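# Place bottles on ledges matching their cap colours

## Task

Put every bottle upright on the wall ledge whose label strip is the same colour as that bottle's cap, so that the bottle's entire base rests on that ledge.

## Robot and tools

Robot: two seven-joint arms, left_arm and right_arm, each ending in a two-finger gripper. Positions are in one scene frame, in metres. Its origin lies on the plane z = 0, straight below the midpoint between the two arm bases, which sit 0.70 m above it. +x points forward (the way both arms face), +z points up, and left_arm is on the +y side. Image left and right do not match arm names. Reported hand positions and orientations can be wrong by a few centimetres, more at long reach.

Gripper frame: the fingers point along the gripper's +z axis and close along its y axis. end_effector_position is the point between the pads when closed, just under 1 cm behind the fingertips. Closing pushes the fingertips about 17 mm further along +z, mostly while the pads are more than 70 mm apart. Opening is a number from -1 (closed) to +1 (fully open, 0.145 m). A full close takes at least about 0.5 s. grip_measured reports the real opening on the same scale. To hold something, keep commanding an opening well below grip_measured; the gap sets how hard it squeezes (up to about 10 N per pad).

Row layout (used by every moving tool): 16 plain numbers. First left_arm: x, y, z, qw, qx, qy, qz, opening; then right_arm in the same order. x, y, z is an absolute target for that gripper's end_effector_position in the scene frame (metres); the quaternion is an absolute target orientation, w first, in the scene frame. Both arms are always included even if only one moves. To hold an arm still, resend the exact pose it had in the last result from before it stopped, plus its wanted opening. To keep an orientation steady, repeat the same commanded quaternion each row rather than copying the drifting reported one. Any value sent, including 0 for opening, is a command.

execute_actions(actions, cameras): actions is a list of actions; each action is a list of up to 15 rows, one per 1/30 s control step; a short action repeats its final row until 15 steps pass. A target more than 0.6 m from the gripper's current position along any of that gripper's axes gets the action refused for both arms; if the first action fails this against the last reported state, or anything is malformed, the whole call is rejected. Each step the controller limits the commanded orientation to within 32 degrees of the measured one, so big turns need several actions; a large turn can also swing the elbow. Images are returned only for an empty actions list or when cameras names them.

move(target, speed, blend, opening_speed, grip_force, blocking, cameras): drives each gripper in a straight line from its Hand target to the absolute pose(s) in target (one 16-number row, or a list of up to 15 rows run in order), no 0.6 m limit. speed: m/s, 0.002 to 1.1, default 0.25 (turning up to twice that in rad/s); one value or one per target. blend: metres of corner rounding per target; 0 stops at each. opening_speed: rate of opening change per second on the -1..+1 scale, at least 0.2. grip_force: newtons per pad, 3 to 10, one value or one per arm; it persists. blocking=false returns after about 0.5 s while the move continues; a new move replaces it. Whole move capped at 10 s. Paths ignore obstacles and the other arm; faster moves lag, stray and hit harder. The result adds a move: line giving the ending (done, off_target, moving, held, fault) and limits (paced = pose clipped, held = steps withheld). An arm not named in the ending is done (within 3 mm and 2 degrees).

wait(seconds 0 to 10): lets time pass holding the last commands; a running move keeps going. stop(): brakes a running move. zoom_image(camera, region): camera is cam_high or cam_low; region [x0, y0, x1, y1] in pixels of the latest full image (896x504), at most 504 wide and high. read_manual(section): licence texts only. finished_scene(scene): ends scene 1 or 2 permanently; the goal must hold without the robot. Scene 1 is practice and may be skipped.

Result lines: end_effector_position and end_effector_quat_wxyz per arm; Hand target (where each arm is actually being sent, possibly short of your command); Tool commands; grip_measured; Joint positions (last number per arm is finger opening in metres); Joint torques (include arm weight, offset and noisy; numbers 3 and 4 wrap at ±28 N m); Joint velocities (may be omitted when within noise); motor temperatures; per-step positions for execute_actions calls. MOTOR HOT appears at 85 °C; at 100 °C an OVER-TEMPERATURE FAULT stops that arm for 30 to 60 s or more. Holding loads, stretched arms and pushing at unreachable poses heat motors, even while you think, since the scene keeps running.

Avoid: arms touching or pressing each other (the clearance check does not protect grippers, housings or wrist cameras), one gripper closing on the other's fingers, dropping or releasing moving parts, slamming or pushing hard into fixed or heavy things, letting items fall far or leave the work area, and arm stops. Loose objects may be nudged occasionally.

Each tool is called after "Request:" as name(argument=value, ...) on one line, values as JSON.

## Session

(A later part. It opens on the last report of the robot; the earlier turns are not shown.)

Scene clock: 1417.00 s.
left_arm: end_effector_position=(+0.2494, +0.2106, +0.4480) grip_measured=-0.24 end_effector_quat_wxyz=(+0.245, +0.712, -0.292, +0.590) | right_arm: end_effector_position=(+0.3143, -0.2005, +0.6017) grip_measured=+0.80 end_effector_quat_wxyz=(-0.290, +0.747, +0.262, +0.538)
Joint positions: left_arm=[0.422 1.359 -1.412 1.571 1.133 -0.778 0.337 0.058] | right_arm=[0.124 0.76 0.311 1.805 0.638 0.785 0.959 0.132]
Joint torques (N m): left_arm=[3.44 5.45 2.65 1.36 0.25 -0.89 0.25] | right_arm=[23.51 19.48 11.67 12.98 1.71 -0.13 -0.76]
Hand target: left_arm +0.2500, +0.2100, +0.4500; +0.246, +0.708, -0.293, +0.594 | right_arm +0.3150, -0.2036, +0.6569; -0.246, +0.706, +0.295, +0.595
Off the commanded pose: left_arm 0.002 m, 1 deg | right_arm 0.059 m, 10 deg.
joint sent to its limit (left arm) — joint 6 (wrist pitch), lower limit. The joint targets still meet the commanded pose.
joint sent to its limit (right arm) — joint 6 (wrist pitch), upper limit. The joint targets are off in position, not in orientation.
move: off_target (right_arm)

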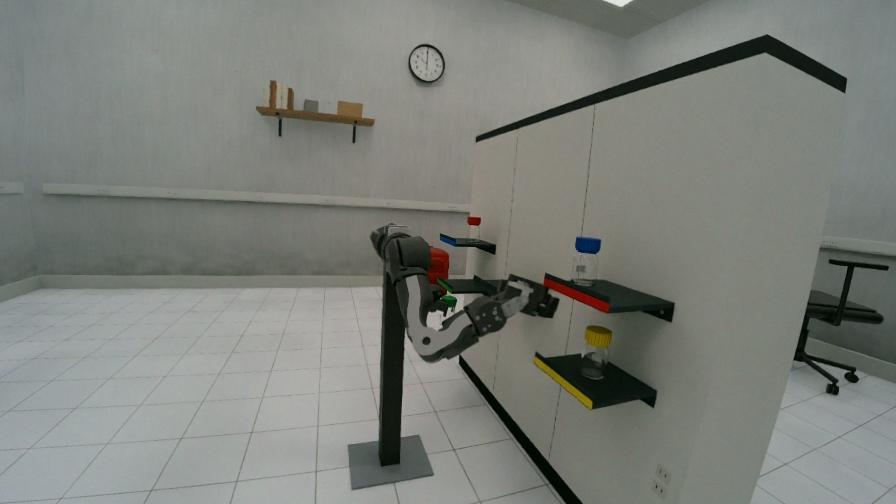

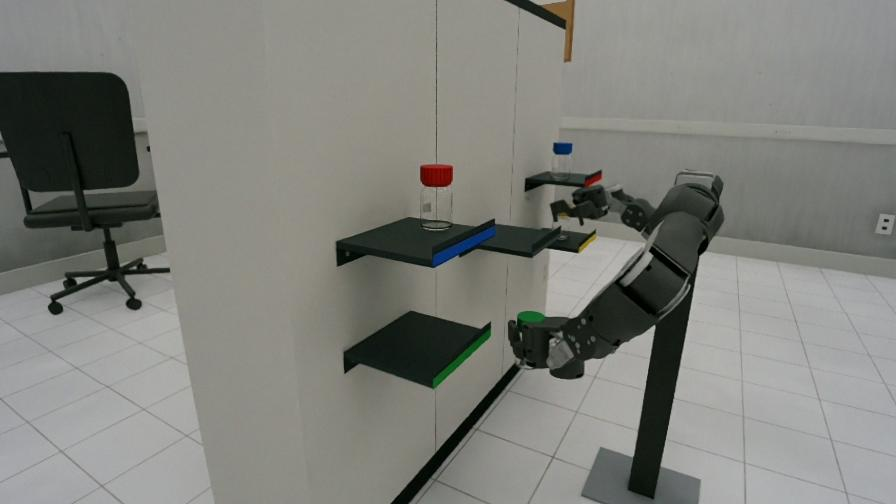

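Request:
move(target=[[0.25, 0.21, 0.45, 0.2460, 0.7077, -0.2931, 0.5939, -0.5, 0.31, -0.20, 0.55, -0.2460, 0.7077, 0.2931, 0.5939, 0.8]], speed=0.12, cameras=["all"])

Request:
zoom_image(camera="cam_high", region=[460, 240, 660, 400])

Request:
zoom_image(camera="cam_low", region=[500, 130, 680, 260])

Scene clock: 1439.47 s.
left_arm: end_effector_position=(+0.2494, +0.2106, +0.4480) grip_measured=-0.24 end_effector_quat_wxyz=(+0.245, +0.712, -0.292, +0.590) | right_arm: end_effector_position=(+0.3104, -0.2011, +0.5498) grip_measured=+0.80 end_effector_quat_wxyz=(-0.245, +0.709, +0.290, +0.594)
Joint positions: left_arm=[0.422 1.359 -1.412 1.571 1.133 -0.778 0.337 0.058] | right_arm=[-0.043 0.608 0.331 1.749 0.465 0.393 0.999 0.132]
Joint torques (N m): left_arm=[3.42 5.45 2.65 1.37 0.24 -0.89 0.25] | right_arm=[3.23 5.24 1.69 3.14 0.55 -0.28 0.14]
Motor temperatures (°C): left_arm=[24 24 25 21 21 26 21] | right_arm=[55 35 32 32 24 20 22]
Hand target: left_arm +0.2500, +0.2100, +0.4500; +0.246, +0.708, -0.293, +0.594 | right_arm +0.3100, -0.2000, +0.5500; -0.246, +0.708, +0.293, +0.594
Off the commanded pose: left_arm 0.002 m, 1 deg | right_arm 0.001 m, 0 deg.
joint sent to its limit (left arm) — joint 6 (wrist pitch), lower limit. The joint targets still meet the commanded pose.
move: done

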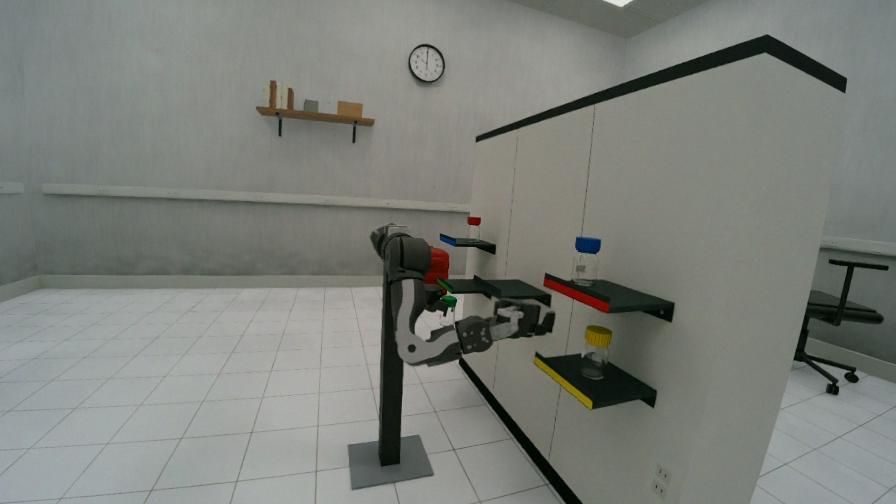

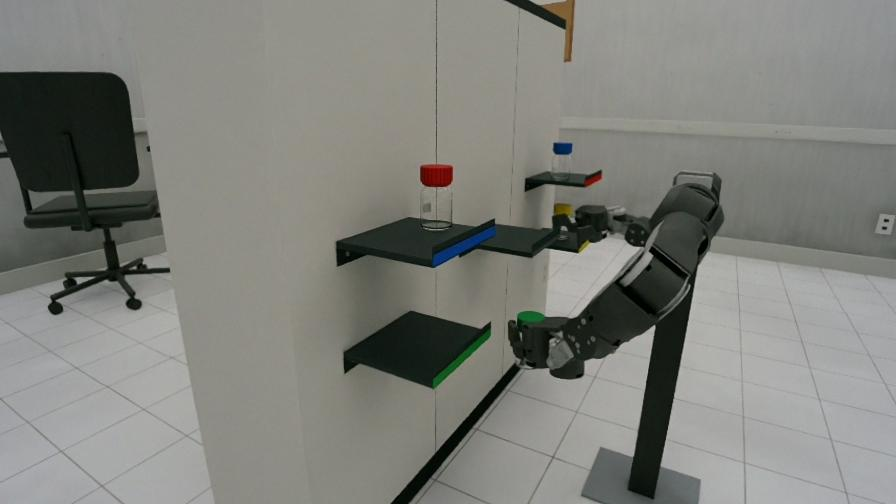

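Scaled by 2.520 from the camera's 896x504 image, which has a finer 1280x720 frame.

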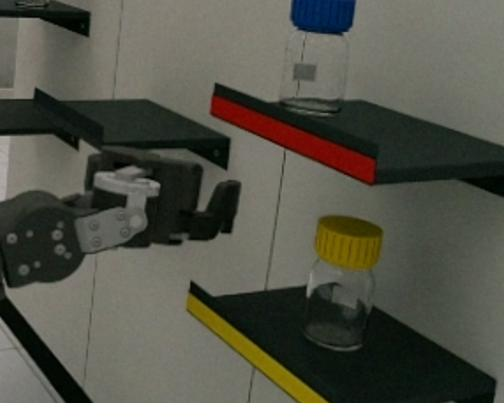

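Scaled by 2.800 from the camera's 896x504 image, which has a finer 1280x720 frame.

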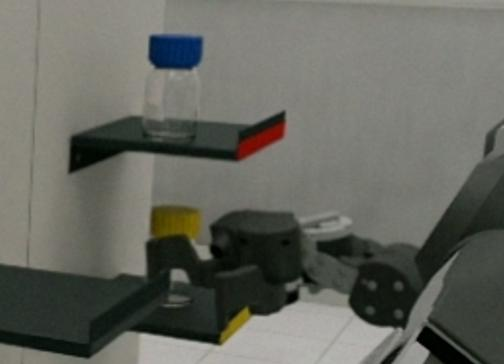

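Request:
move(target=[[0.22, 0.33, 0.44, 0.1664, 0.7399, -0.1982, 0.6209, -0.5, 0.23, -0.20, 0.47, -0.2460, 0.7077, 0.2931, 0.5939, 0.3],[0.22, 0.38, 0.47, 0.0561, 0.7631, -0.0668, 0.6404, -0.5, 0.24, -0.20, 0.42, -0.2460, 0.7077, 0.2931, 0.5939, 0.3]], speed=[0.12, 0.12], blend=[0.02, 0], cameras=["all"])

Scene clock: 1504.33 s.
left_arm: end_effector_position=(+0.2190, +0.3791, +0.4678) grip_measured=-0.24 end_effector_quat_wxyz=(+0.059, +0.766, -0.069, +0.636) | right_arm: end_effector_position=(+0.2407, -0.2017, +0.4206) grip_measured=+0.30 end_effector_quat_wxyz=(-0.243, +0.709, +0.291, +0.594)
Joint positions: left_arm=[-1.143 1.243 0.269 1.433 1.404 -0.736 0.444 0.058] | right_arm=[-0.366 0.463 0.287 1.487 0.393 -0.214 1.046 0.098]
Joint torques (N m): left_arm=[0.99 2.91 2.97 1.25 0.31 -0.73 -0.04] | right_arm=[1.54 3.89 0.88 3.12 0.61 -0.24 0.13]
Motor temperatures (°C): left_arm=[23 24 26 21 21 27 21] | right_arm=[26 27 25 23 21 20 21]
Hand target: left_arm +0.2199, +0.3801, +0.4699; +0.056, +0.763, -0.067, +0.640 | right_arm +0.2400, -0.2001, +0.4200; -0.246, +0.708, +0.293, +0.594
Off the commanded pose: left_arm 0.003 m, 1 deg | right_arm 0.002 m, 0 deg.
move: done

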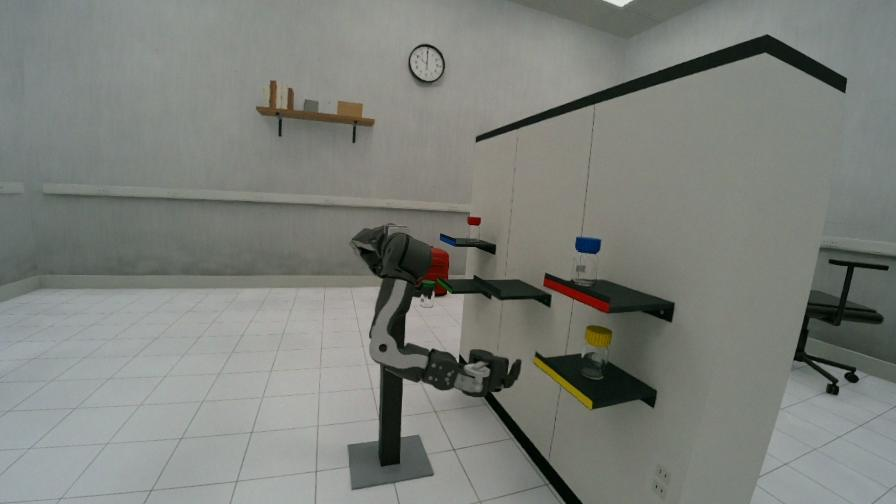

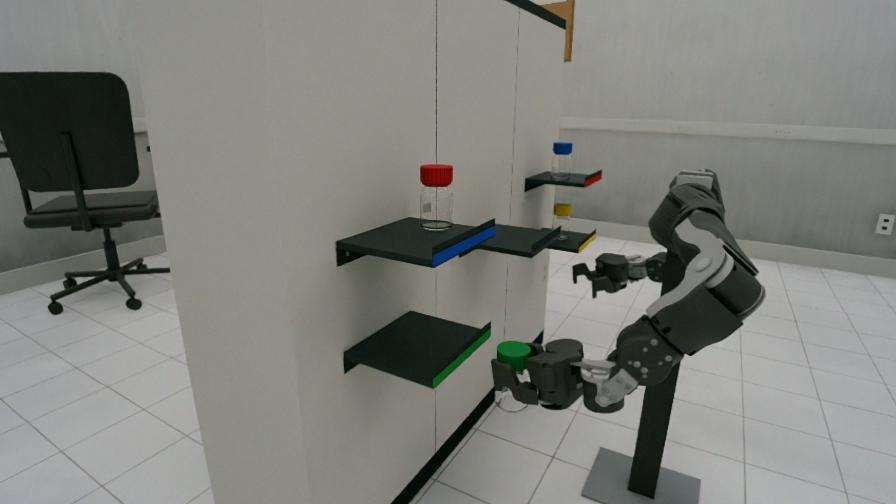

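Request:
move(target=[[0.22, 0.39, 0.58, 0, 0.7660, 0, 0.6428, -0.5, 0.31, -0.175, 0.42, -0.2460, 0.7077, 0.2931, 0.5939, 0.3],[0.30, 0.40, 0.582, 0, 0.7660, 0, 0.6428, -0.5, 0.32, -0.17, 0.52, -0.2460, 0.7077, 0.2931, 0.5939, 0.3]], speed=[0.12, 0.12], blend=[0.01, 0], cameras=["all"])

Request:
zoom_image(camera="cam_low", region=[400, 220, 640, 370])

Scene clock: 1517.93 s.
left_arm: end_effector_position=(+0.3001, +0.3984, +0.5807) grip_measured=-0.24 end_effector_quat_wxyz=(+0.002, +0.769, -0.003, +0.639) | right_arm: end_effector_position=(+0.3195, -0.1686, +0.5208) grip_measured=+0.30 end_effector_quat_wxyz=(-0.248, +0.705, +0.297, +0.594)
Joint positions: left_arm=[-1.27 1.269 0.96 1.65 1.417 -0.132 0.177 0.058] | right_arm=[-0.014 0.49 0.217 1.715 0.348 0.315 0.955 0.098]
Joint torques (N m): left_arm=[3.07 2.12 2.92 0.8 0.32 -0.94 -0.04] | right_arm=[3.1 3.57 2.45 3.19 0.57 -0.05 -0.14]
Hand target: left_arm +0.3000, +0.4000, +0.5821; +0.000, +0.766, +0.000, +0.643 | right_arm +0.3200, -0.1700, +0.5201; -0.246, +0.708, +0.293, +0.594
Off the commanded pose: left_arm 0.002 m, 1 deg | right_arm 0.002 m, 1 deg.
move: done

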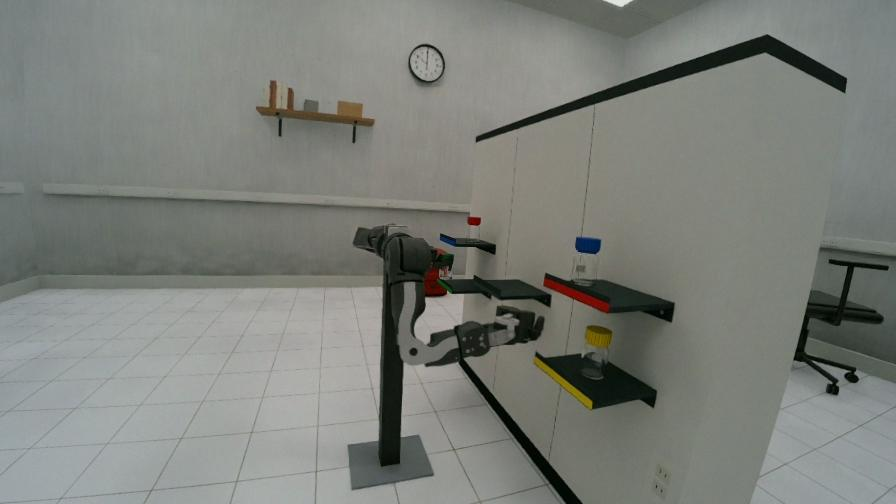

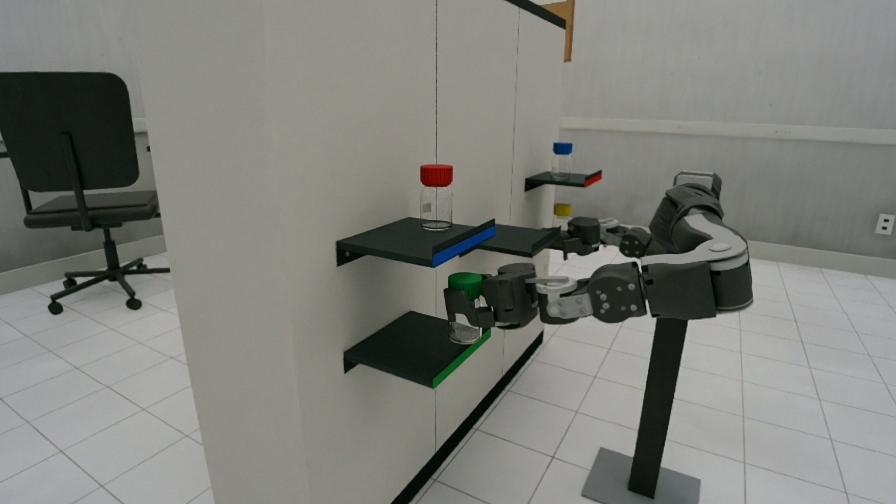

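Scaled by 2.100 from the camera's 896x504 image, which has a finer 1280x720 frame.

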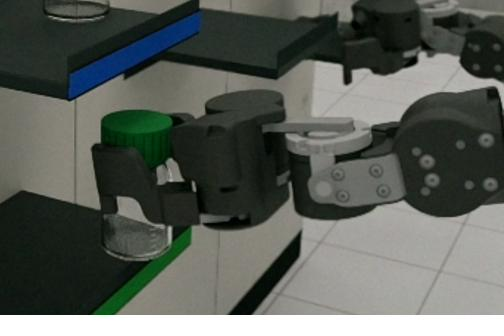

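Request:
move(target=[[0.382, 0.40, 0.58, 0, 0.7660, 0, 0.6428, -0.5, 0.32, -0.165, 0.62, -0.2460, 0.7077, 0.2931, 0.5939, 0.3],[0.382, 0.40, 0.556, 0, 0.7660, 0, 0.6428, -0.5, 0.315, -0.165, 0.70, -0.2460, 0.7077, 0.2931, 0.5939, 0.3]], speed=[0.1, 0.1], blend=[0.005, 0], cameras=["all"])

Request:
zoom_image(camera="cam_low", region=[330, 220, 570, 400])

Scene clock: 1532.53 s.
left_arm: end_effector_position=(+0.3815, +0.3990, +0.5562) grip_measured=-0.24 end_effector_quat_wxyz=(-0.051, +0.785, -0.040, +0.616) | right_arm: end_effector_position=(+0.3144, -0.1649, +0.7019) grip_measured=+0.30 end_effector_quat_wxyz=(-0.246, +0.705, +0.295, +0.596)
Joint positions: left_arm=[-1.407 1.745 0.86 1.328 1.585 -0.295 0.045 0.058] | right_arm=[0.406 1.083 0.077 1.981 1.208 0.784 0.444 0.098]
Joint torques (N m): left_arm=[5.21 2.02 2.66 -0.77 0.23 -0.95 -0.13] | right_arm=[3.57 4.84 2.24 0.88 0.36 -0.29 -0.15]
Hand target: left_arm +0.3817, +0.3997, +0.5564; -0.054, +0.783, -0.039, +0.618 | right_arm +0.3149, -0.1649, +0.7000; -0.246, +0.708, +0.293, +0.594
Off the commanded pose: left_arm 0.001 m, 8 deg | right_arm 0.002 m, 0 deg.
joint sent to its limit (left arm) — joint 1 (shoulder pitch), lower limit; joint 5 (forearm roll), upper limit. The joint targets are off in orientation, not in position.
joint sent to its limit (right arm) — joint 6 (wrist pitch), upper limit. The joint targets still meet the commanded pose.
move: off_target (left_arm)

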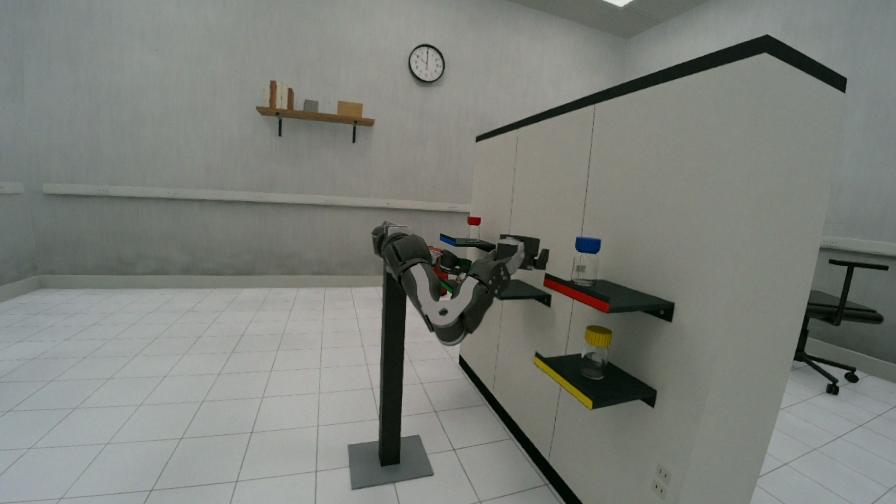

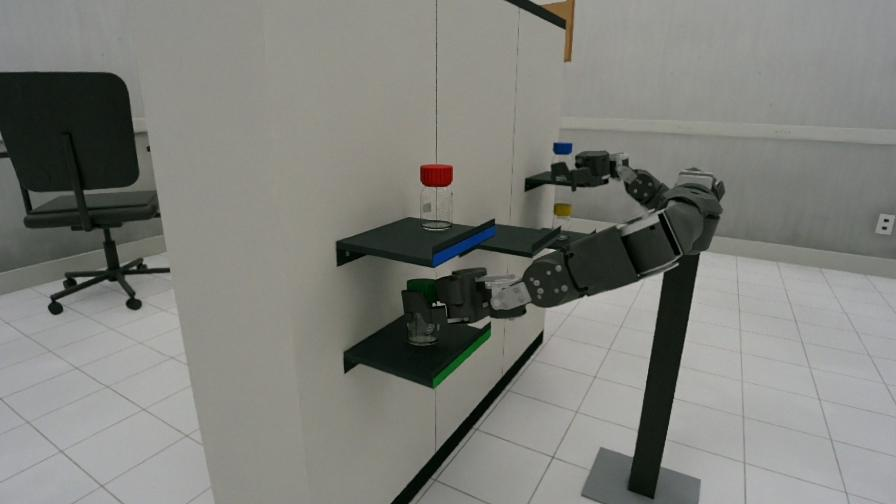

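Scaled by 2.100 from the camera's 896x504 image, which has a finer 1280x720 frame.

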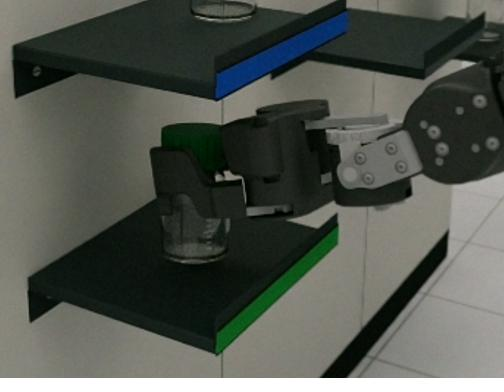

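Request:
move(target=[[0.382, 0.40, 0.578, 0, 0.7660, 0, 0.6428, -0.5, 0.315, -0.165, 0.74, -0.2460, 0.7077, 0.2931, 0.5939, 0.3],[0.23, 0.40, 0.582, 0, 0.7660, 0, 0.6428, -0.5, 0.29, -0.21, 0.745, -0.1393, 0.7480, 0.1660, 0.6275, 0.8]], speed=[0.1, 0.12], blend=[0.005, 0], cameras=["all"])

Scene clock: 1552.83 s.
left_arm: end_effector_position=(+0.2292, +0.4009, +0.5790) grip_measured=-0.24 end_effector_quat_wxyz=(-0.001, +0.770, +0.003, +0.638) | right_arm: end_effector_position=(+0.2901, -0.2091, +0.7444) grip_measured=+0.80 end_effector_quat_wxyz=(-0.140, +0.722, +0.195, +0.649)
Joint positions: left_arm=[-1.404 0.955 1.088 1.803 1.332 -0.135 0.314 0.058] | right_arm=[-0.056 1.263 0.663 2.155 1.56 0.784 0.035 0.132]
Joint torques (N m): left_arm=[0.46 1.38 3.88 1.63 0.31 -0.77 0.25] | right_arm=[2.15 5.37 3.88 0.27 0.12 -0.38 -0.19]
Hand target: left_arm +0.2300, +0.3999, +0.5819; +0.000, +0.766, +0.000, +0.643 | right_arm +0.2901, -0.2102, +0.7448; -0.138, +0.722, +0.192, +0.650
Off the commanded pose: left_arm 0.003 m, 1 deg | right_arm 0.001 m, 5 deg.
joint sent to its limit (right arm) — joint 5 (forearm roll), upper limit; joint 6 (wrist pitch), upper limit. The joint targets are off in orientation, not in position.
move: off_target (right_arm); target 2's new opening was sent with right_arm's hand 0.001 m and 5 deg from that target

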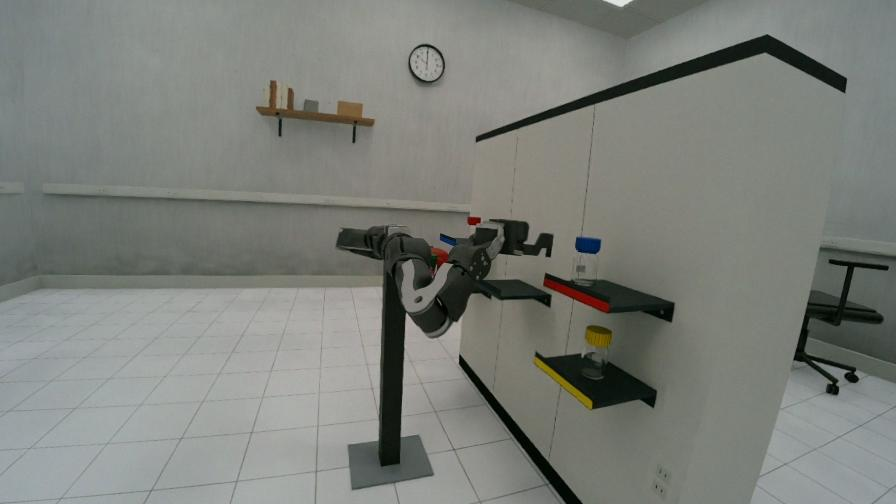

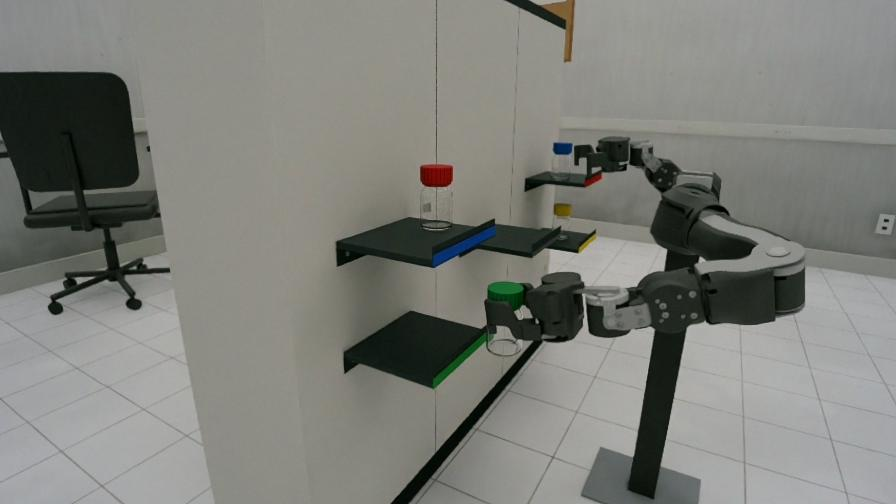

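Request:
move(target=[[0.22, 0.36, 0.46, 0, 0.7660, 0, 0.6428, -0.5, 0.31, -0.25, 0.745, -0.0616, 0.7044, 0.0616, 0.7044, 0.8],[0.24, 0.25, 0.40, -0.0839, 0.7594, 0.1, 0.6373, -0.5, 0.34, -0.30, 0.742, -0.0616, 0.7044, 0.0616, 0.7044, 0.8]], speed=[0.12, 0.12], blend=[0.02, 0], cameras=["all"])

Request:
zoom_image(camera="cam_high", region=[500, 210, 660, 310])

Request:
zoom_image(camera="cam_low", region=[520, 120, 680, 220])

Scene clock: 1574.67 s.
left_arm: end_effector_position=(+0.2400, +0.2482, +0.3995) grip_measured=-0.24 end_effector_quat_wxyz=(-0.080, +0.761, +0.099, +0.636) | right_arm: end_effector_position=(+0.3397, -0.3017, +0.7426) grip_measured=+0.80 end_effector_quat_wxyz=(-0.060, +0.704, +0.058, +0.705)
Joint positions: left_arm=[-0.553 0.406 -0.106 1.71 0.397 -0.296 -0.395 0.058] | right_arm=[-0.053 1.27 0.537 1.895 1.411 0.538 -0.023 0.132]
Joint torques (N m): left_arm=[0.8 2.1 1.2 4.16 -0.18 -0.77 0] | right_arm=[3.15 7.64 2.62 1.02 0.09 -0.57 0.15]
Hand target: left_arm +0.2399, +0.2500, +0.3999; -0.084, +0.760, +0.100, +0.637 | right_arm +0.3399, -0.3000, +0.7421; -0.062, +0.704, +0.062, +0.704
Off the commanded pose: left_arm 0.002 m, 1 deg | right_arm 0.002 m, 0 deg.
move: done

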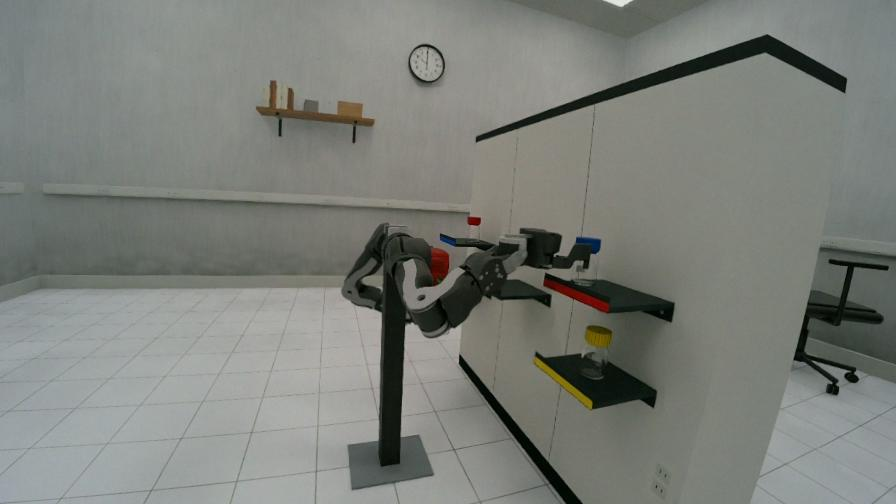

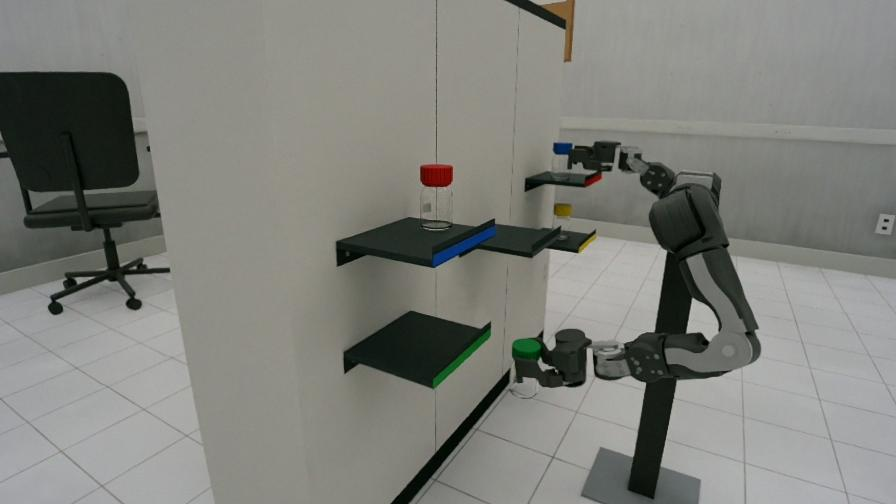

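Scaled by 3.150 from the camera's 896x504 image, which has a finer 1280x720 frame.

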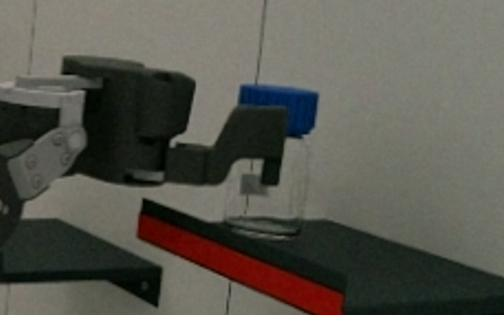

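Scaled by 3.150 from the camera's 896x504 image, which has a finer 1280x720 frame.

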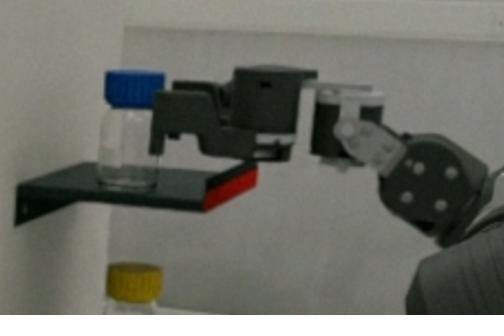

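Request:
move(target=[[0.24, 0.27, 0.50, -0.1116, 0.7544, 0.1330, 0.6330, -0.5, 0.322, -0.325, 0.742, -0.0616, 0.7044, 0.0616, 0.7044, 0.8],[0.25, 0.33, 0.578, -0.1116, 0.7544, 0.1330, 0.6330, -0.5, 0.33, -0.341, 0.74, -0.0616, 0.7044, 0.0616, 0.7044, 0.8]], speed=[0.12, 0.12], blend=[0.01, 0], cameras=["all"])

Request:
zoom_image(camera="cam_high", region=[500, 210, 660, 310])

Request:
zoom_image(camera="cam_low", region=[520, 120, 680, 220])

Scene clock: 1592.97 s.
left_arm: end_effector_position=(+0.2493, +0.3318, +0.5764) grip_measured=-0.24 end_effector_quat_wxyz=(-0.114, +0.756, +0.136, +0.630) | right_arm: end_effector_position=(+0.3293, -0.3424, +0.7412) grip_measured=+0.80 end_effector_quat_wxyz=(-0.061, +0.703, +0.058, +0.706)
Joint positions: left_arm=[-0.68 0.633 0.61 2.283 0.929 0.388 -0.417 0.058] | right_arm=[-0.186 1.23 0.736 1.762 1.299 0.565 0.214 0.132]
Joint torques (N m): left_arm=[0.96 3.84 1.74 4.34 -0.09 -0.76 0.25] | right_arm=[2.28 8.43 2.5 1.17 0.18 -0.55 0.15]
Hand target: left_arm +0.2500, +0.3301, +0.5781; -0.112, +0.754, +0.133, +0.633 | right_arm +0.3300, -0.3410, +0.7401; -0.062, +0.704, +0.062, +0.705
Off the commanded pose: left_arm 0.002 m, 1 deg | right_arm 0.002 m, 0 deg.
move: done

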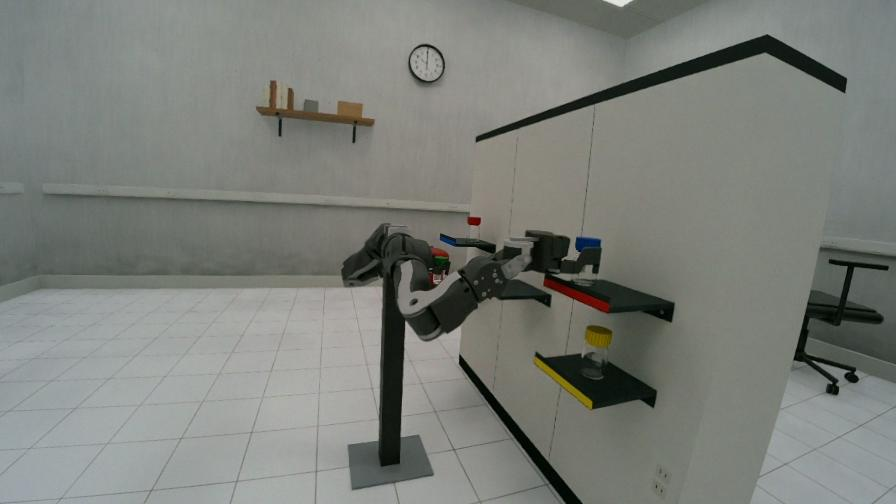

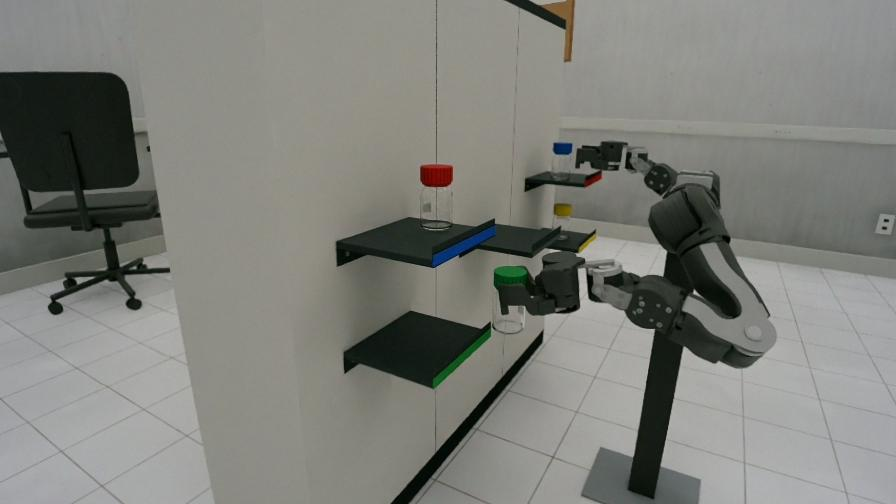

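Scaled by 3.150 from the camera's 896x504 image, which has a finer 1280x720 frame.

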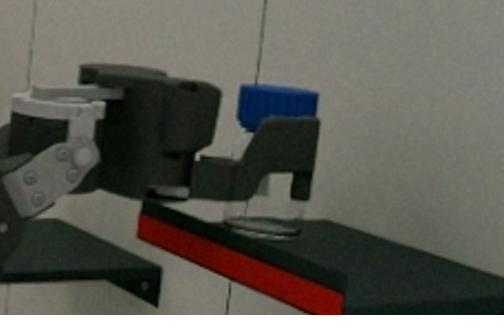

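Scaled by 3.150 from the camera's 896x504 image, which has a finer 1280x720 frame.

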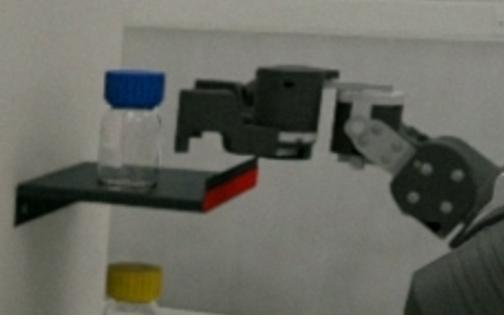

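Request:
move(target=[[0.382, 0.38, 0.578, -0.1116, 0.7544, 0.1330, 0.6330, -0.5, 0.377, -0.3335, 0.737, -0.0616, 0.7044, 0.0616, 0.7044, 0.8],[0.382, 0.38, 0.556, -0.1116, 0.7544, 0.1330, 0.6330, -0.5, 0.377, -0.3335, 0.737, -0.0616, 0.7044, 0.0616, 0.7044, -0.5]], speed=[0.08, 0.05], opening_speed=0.7, cameras=["all"])

Request:
zoom_image(camera="cam_high", region=[500, 210, 660, 310])

Request:
zoom_image(camera="cam_low", region=[330, 220, 570, 400])

Scene clock: 1609.30 s.
left_arm: end_effector_position=(+0.3813, +0.3807, +0.5552) grip_measured=-0.24 end_effector_quat_wxyz=(-0.113, +0.757, +0.134, +0.629) | right_arm: end_effector_position=(+0.3774, -0.3342, +0.7361) grip_measured=-0.26 end_effector_quat_wxyz=(-0.053, +0.705, +0.069, +0.704)
Joint positions: left_arm=[0.123 0.818 0.074 1.569 0.865 0.35 -0.315 0.058] | right_arm=[-1.311 1.591 1.492 1.603 1.56 0.181 0.124 0.056]
Joint torques (N m): left_arm=[6.05 5.63 2.14 3.59 -0.11 -0.95 0.24] | right_arm=[3.36 1.86 5.64 0.4 0.19 -0.35 0.16]
Hand target: left_arm +0.3820, +0.3800, +0.5561; -0.112, +0.754, +0.133, +0.633 | right_arm +0.3770, -0.3336, +0.7370; -0.055, +0.704, +0.070, +0.704
Off the commanded pose: left_arm 0.001 m, 1 deg | right_arm 0.001 m, 1 deg.
joint sent to its limit (right arm) — joint 1 (shoulder pitch), lower limit; joint 5 (forearm roll), upper limit. The joint targets still meet the commanded pose.
move: done

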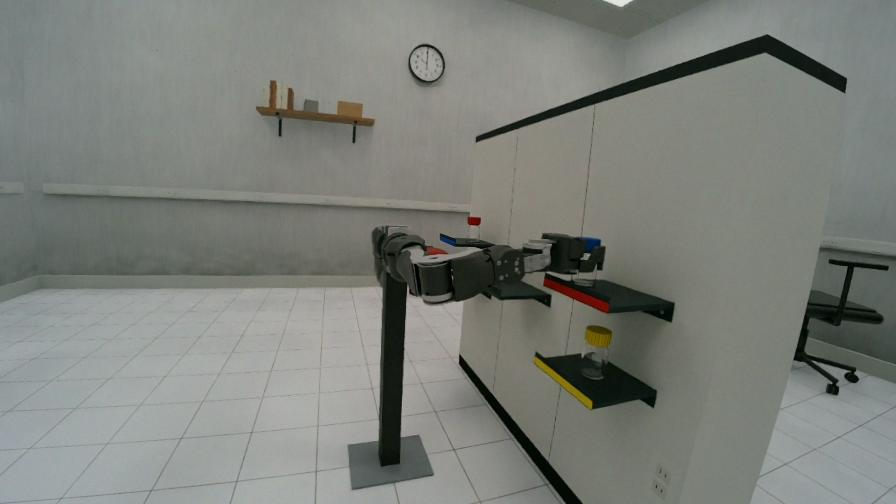

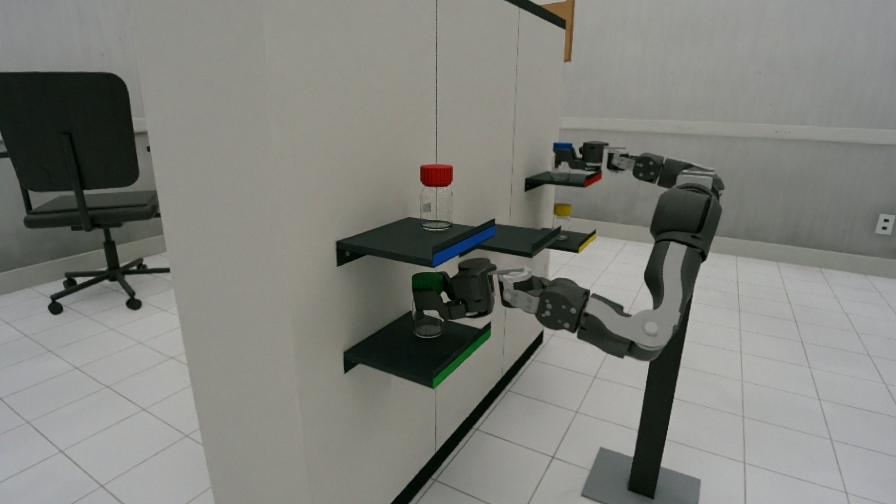

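Scaled by 3.150 from the camera's 896x504 image, which has a finer 1280x720 frame.

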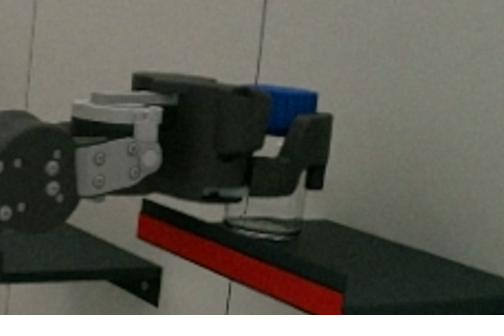

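Scaled by 2.100 from the camera's 896x504 image, which has a finer 1280x720 frame.

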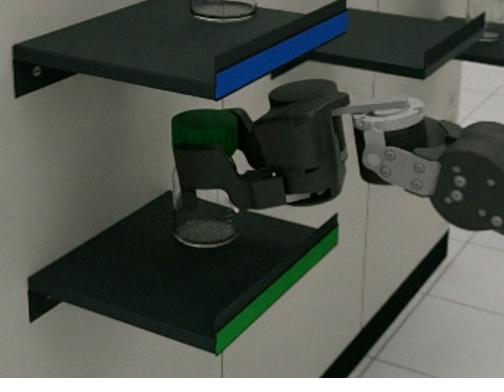

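Request:
move(target=[[0.382, 0.38, 0.552, -0.1116, 0.7544, 0.1330, 0.6330, -0.5, 0.377, -0.3335, 0.77, -0.0616, 0.7044, 0.0616, 0.7044, -0.5],[0.382, 0.38, 0.548, -0.1116, 0.7544, 0.1330, 0.6330, -0.5, 0.30, -0.345, 0.77, -0.0616, 0.7044, 0.0616, 0.7044, -0.5]], speed=[0.05, 0.1], blend=[0.002, 0], cameras=["all"])

Request:
zoom_image(camera="cam_low", region=[330, 220, 570, 400])

Scene clock: 1642.00 s.
left_arm: end_effector_position=(+0.3818, +0.3812, +0.5500) grip_measured=-0.24 end_effector_quat_wxyz=(-0.114, +0.754, +0.134, +0.632) | right_arm: end_effector_position=(+0.3003, -0.3466, +0.7665) grip_measured=-0.26 end_effector_quat_wxyz=(-0.061, +0.709, +0.058, +0.700)
Joint positions: left_arm=[0.118 0.816 0.058 1.551 0.86 0.314 -0.311 0.058] | right_arm=[-0.973 1.297 1.48 1.804 1.527 0.521 0.211 0.056]
Joint torques (N m): left_arm=[5.34 5.24 1.83 3.26 -0.09 -0.89 0.24] | right_arm=[2.41 5.26 4.81 0.51 0.23 -0.58 0.2]
Hand target: left_arm +0.3820, +0.3800, +0.5481; -0.112, +0.754, +0.133, +0.633 | right_arm +0.3000, -0.3450, +0.7699; -0.062, +0.705, +0.062, +0.704
Off the commanded pose: left_arm 0.002 m, 0 deg | right_arm 0.004 m, 1 deg.
move: off_target (right_arm)

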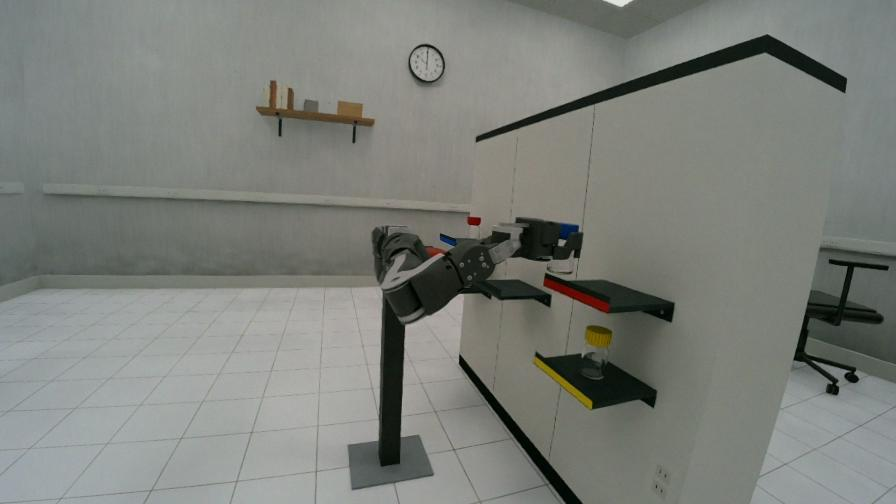

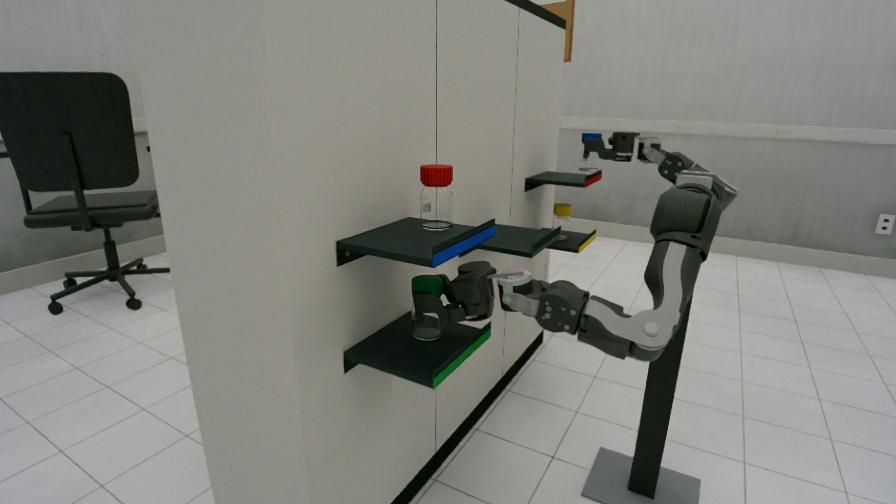

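Scaled by 2.100 from the camera's 896x504 image, which has a finer 1280x720 frame.

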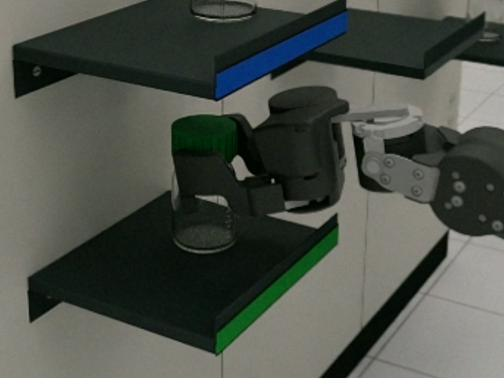

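Request:
move(target=[[0.382, 0.38, 0.550, -0.1116, 0.7544, 0.1330, 0.6330, -0.2, 0.22, -0.37, 0.75, 0, 0.7071, 0, 0.7071, -0.5],[0.382, 0.38, 0.550, -0.1116, 0.7544, 0.1330, 0.6330, 0.5, 0.22, -0.38, 0.65, 0, 0.7071, 0, 0.7071, -0.5],[0.26, 0.336, 0.555, -0.1116, 0.7544, 0.1330, 0.6330, 0.5, 0.21, -0.36, 0.54, -0.0923, 0.7011, 0.0923, 0.7011, -0.5]], speed=[0.1, 0.1, 0.1], opening_speed=0.5, cameras=["all"])

Scene clock: 1674.53 s.
left_arm: end_effector_position=(+0.2595, +0.3364, +0.5534) grip_measured=+0.50 end_effector_quat_wxyz=(-0.112, +0.756, +0.135, +0.631) | right_arm: end_effector_position=(+0.2099, -0.3608, +0.5377) grip_measured=-0.26 end_effector_quat_wxyz=(-0.092, +0.706, +0.090, +0.697)
Joint positions: left_arm=[-0.646 0.65 0.506 2.175 0.873 0.287 -0.393 0.112] | right_arm=[-0.693 0.563 0.862 1.632 0.847 -0.053 0.912 0.056]
Joint torques (N m): left_arm=[1.2 4.13 2.3 4.25 -0.06 -0.68 0.18] | right_arm=[0.09 5 3.55 3 0.75 -0.42 0.17]
Hand target: left_arm +0.2599, +0.3360, +0.5549; -0.112, +0.754, +0.133, +0.633 | right_arm +0.2100, -0.3600, +0.5401; -0.092, +0.701, +0.092, +0.701
Off the commanded pose: left_arm 0.002 m, 0 deg | right_arm 0.002 m, 1 deg.
move: done

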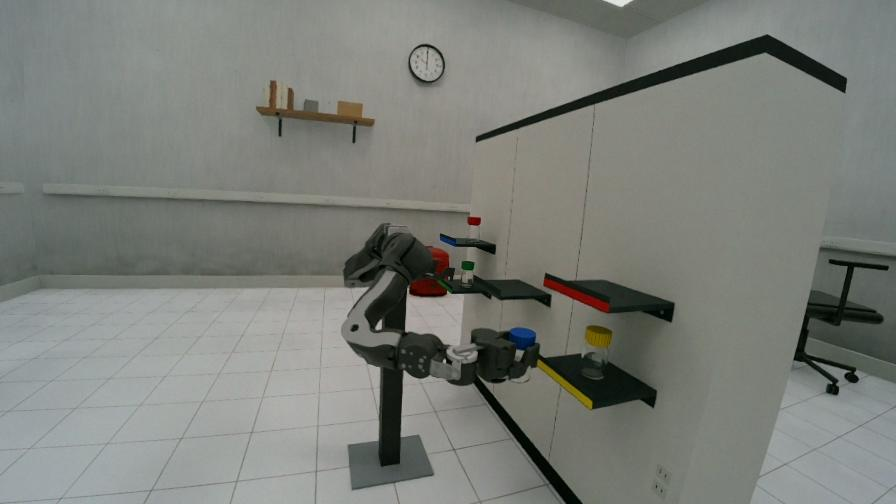

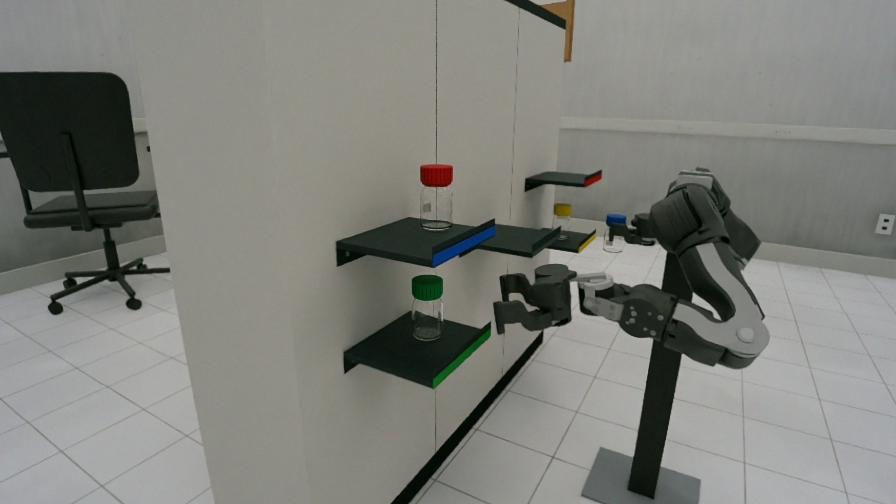

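Request:
move(target=[[0.22, 0.40, 0.55, 0.1830, 0.6830, -0.1830, 0.6830, 0.5, 0.23, -0.24, 0.43, -0.2706, 0.6533, 0.2706, 0.6533, -0.5],[0.20, 0.41, 0.61, 0.1228, 0.6964, -0.1228, 0.6964, 0.5, 0.31, -0.175, 0.42, -0.2706, 0.6533, 0.2706, 0.6533, -0.5],[0.22, 0.39, 0.66, 0.0923, 0.7011, -0.0923, 0.7011, 0.5, 0.32, -0.17, 0.52, -0.2706, 0.6533, 0.2706, 0.6533, -0.5]], speed=[0.13, 0.13, 0.13], blend=[0.02, 0.02, 0], cameras=["all"])

Scene clock: 1696.73 s.
left_arm: end_effector_position=(+0.2198, +0.3890, +0.6599) grip_measured=+0.50 end_effector_quat_wxyz=(+0.094, +0.700, -0.095, +0.701) | right_arm: end_effector_position=(+0.3194, -0.1686, +0.5182) grip_measured=-0.26 end_effector_quat_wxyz=(-0.271, +0.655, +0.274, +0.650)
Joint positions: left_arm=[-1.017 0.875 1.267 1.699 1.242 0.172 0.81 0.112] | right_arm=[-0.013 0.361 0.288 1.619 0.345 0.137 1.046 0.056]
Joint torques (N m): left_arm=[-0.2 4.39 3.32 1.76 0.53 -0.31 -0.06] | right_arm=[3.57 3.02 2.39 3.84 0.8 -0.15 -0.06]
Hand target: left_arm +0.2200, +0.3900, +0.6600; +0.092, +0.701, -0.092, +0.701 | right_arm +0.3200, -0.1699, +0.5200; -0.271, +0.653, +0.271, +0.653
Off the commanded pose: left_arm 0.001 m, 0 deg | right_arm 0.002 m, 1 deg.
move: done

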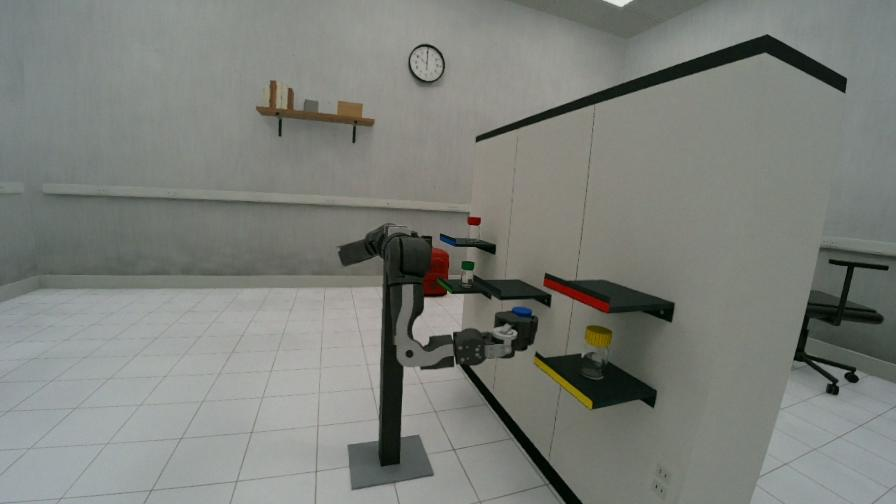

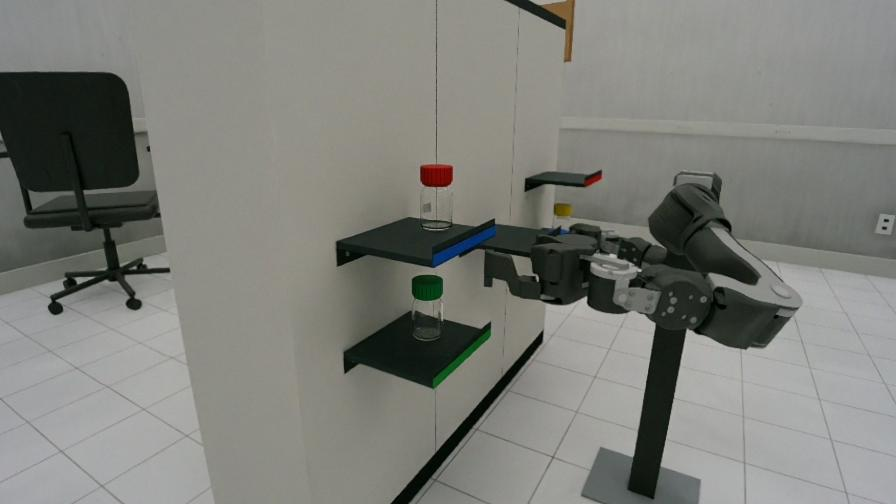

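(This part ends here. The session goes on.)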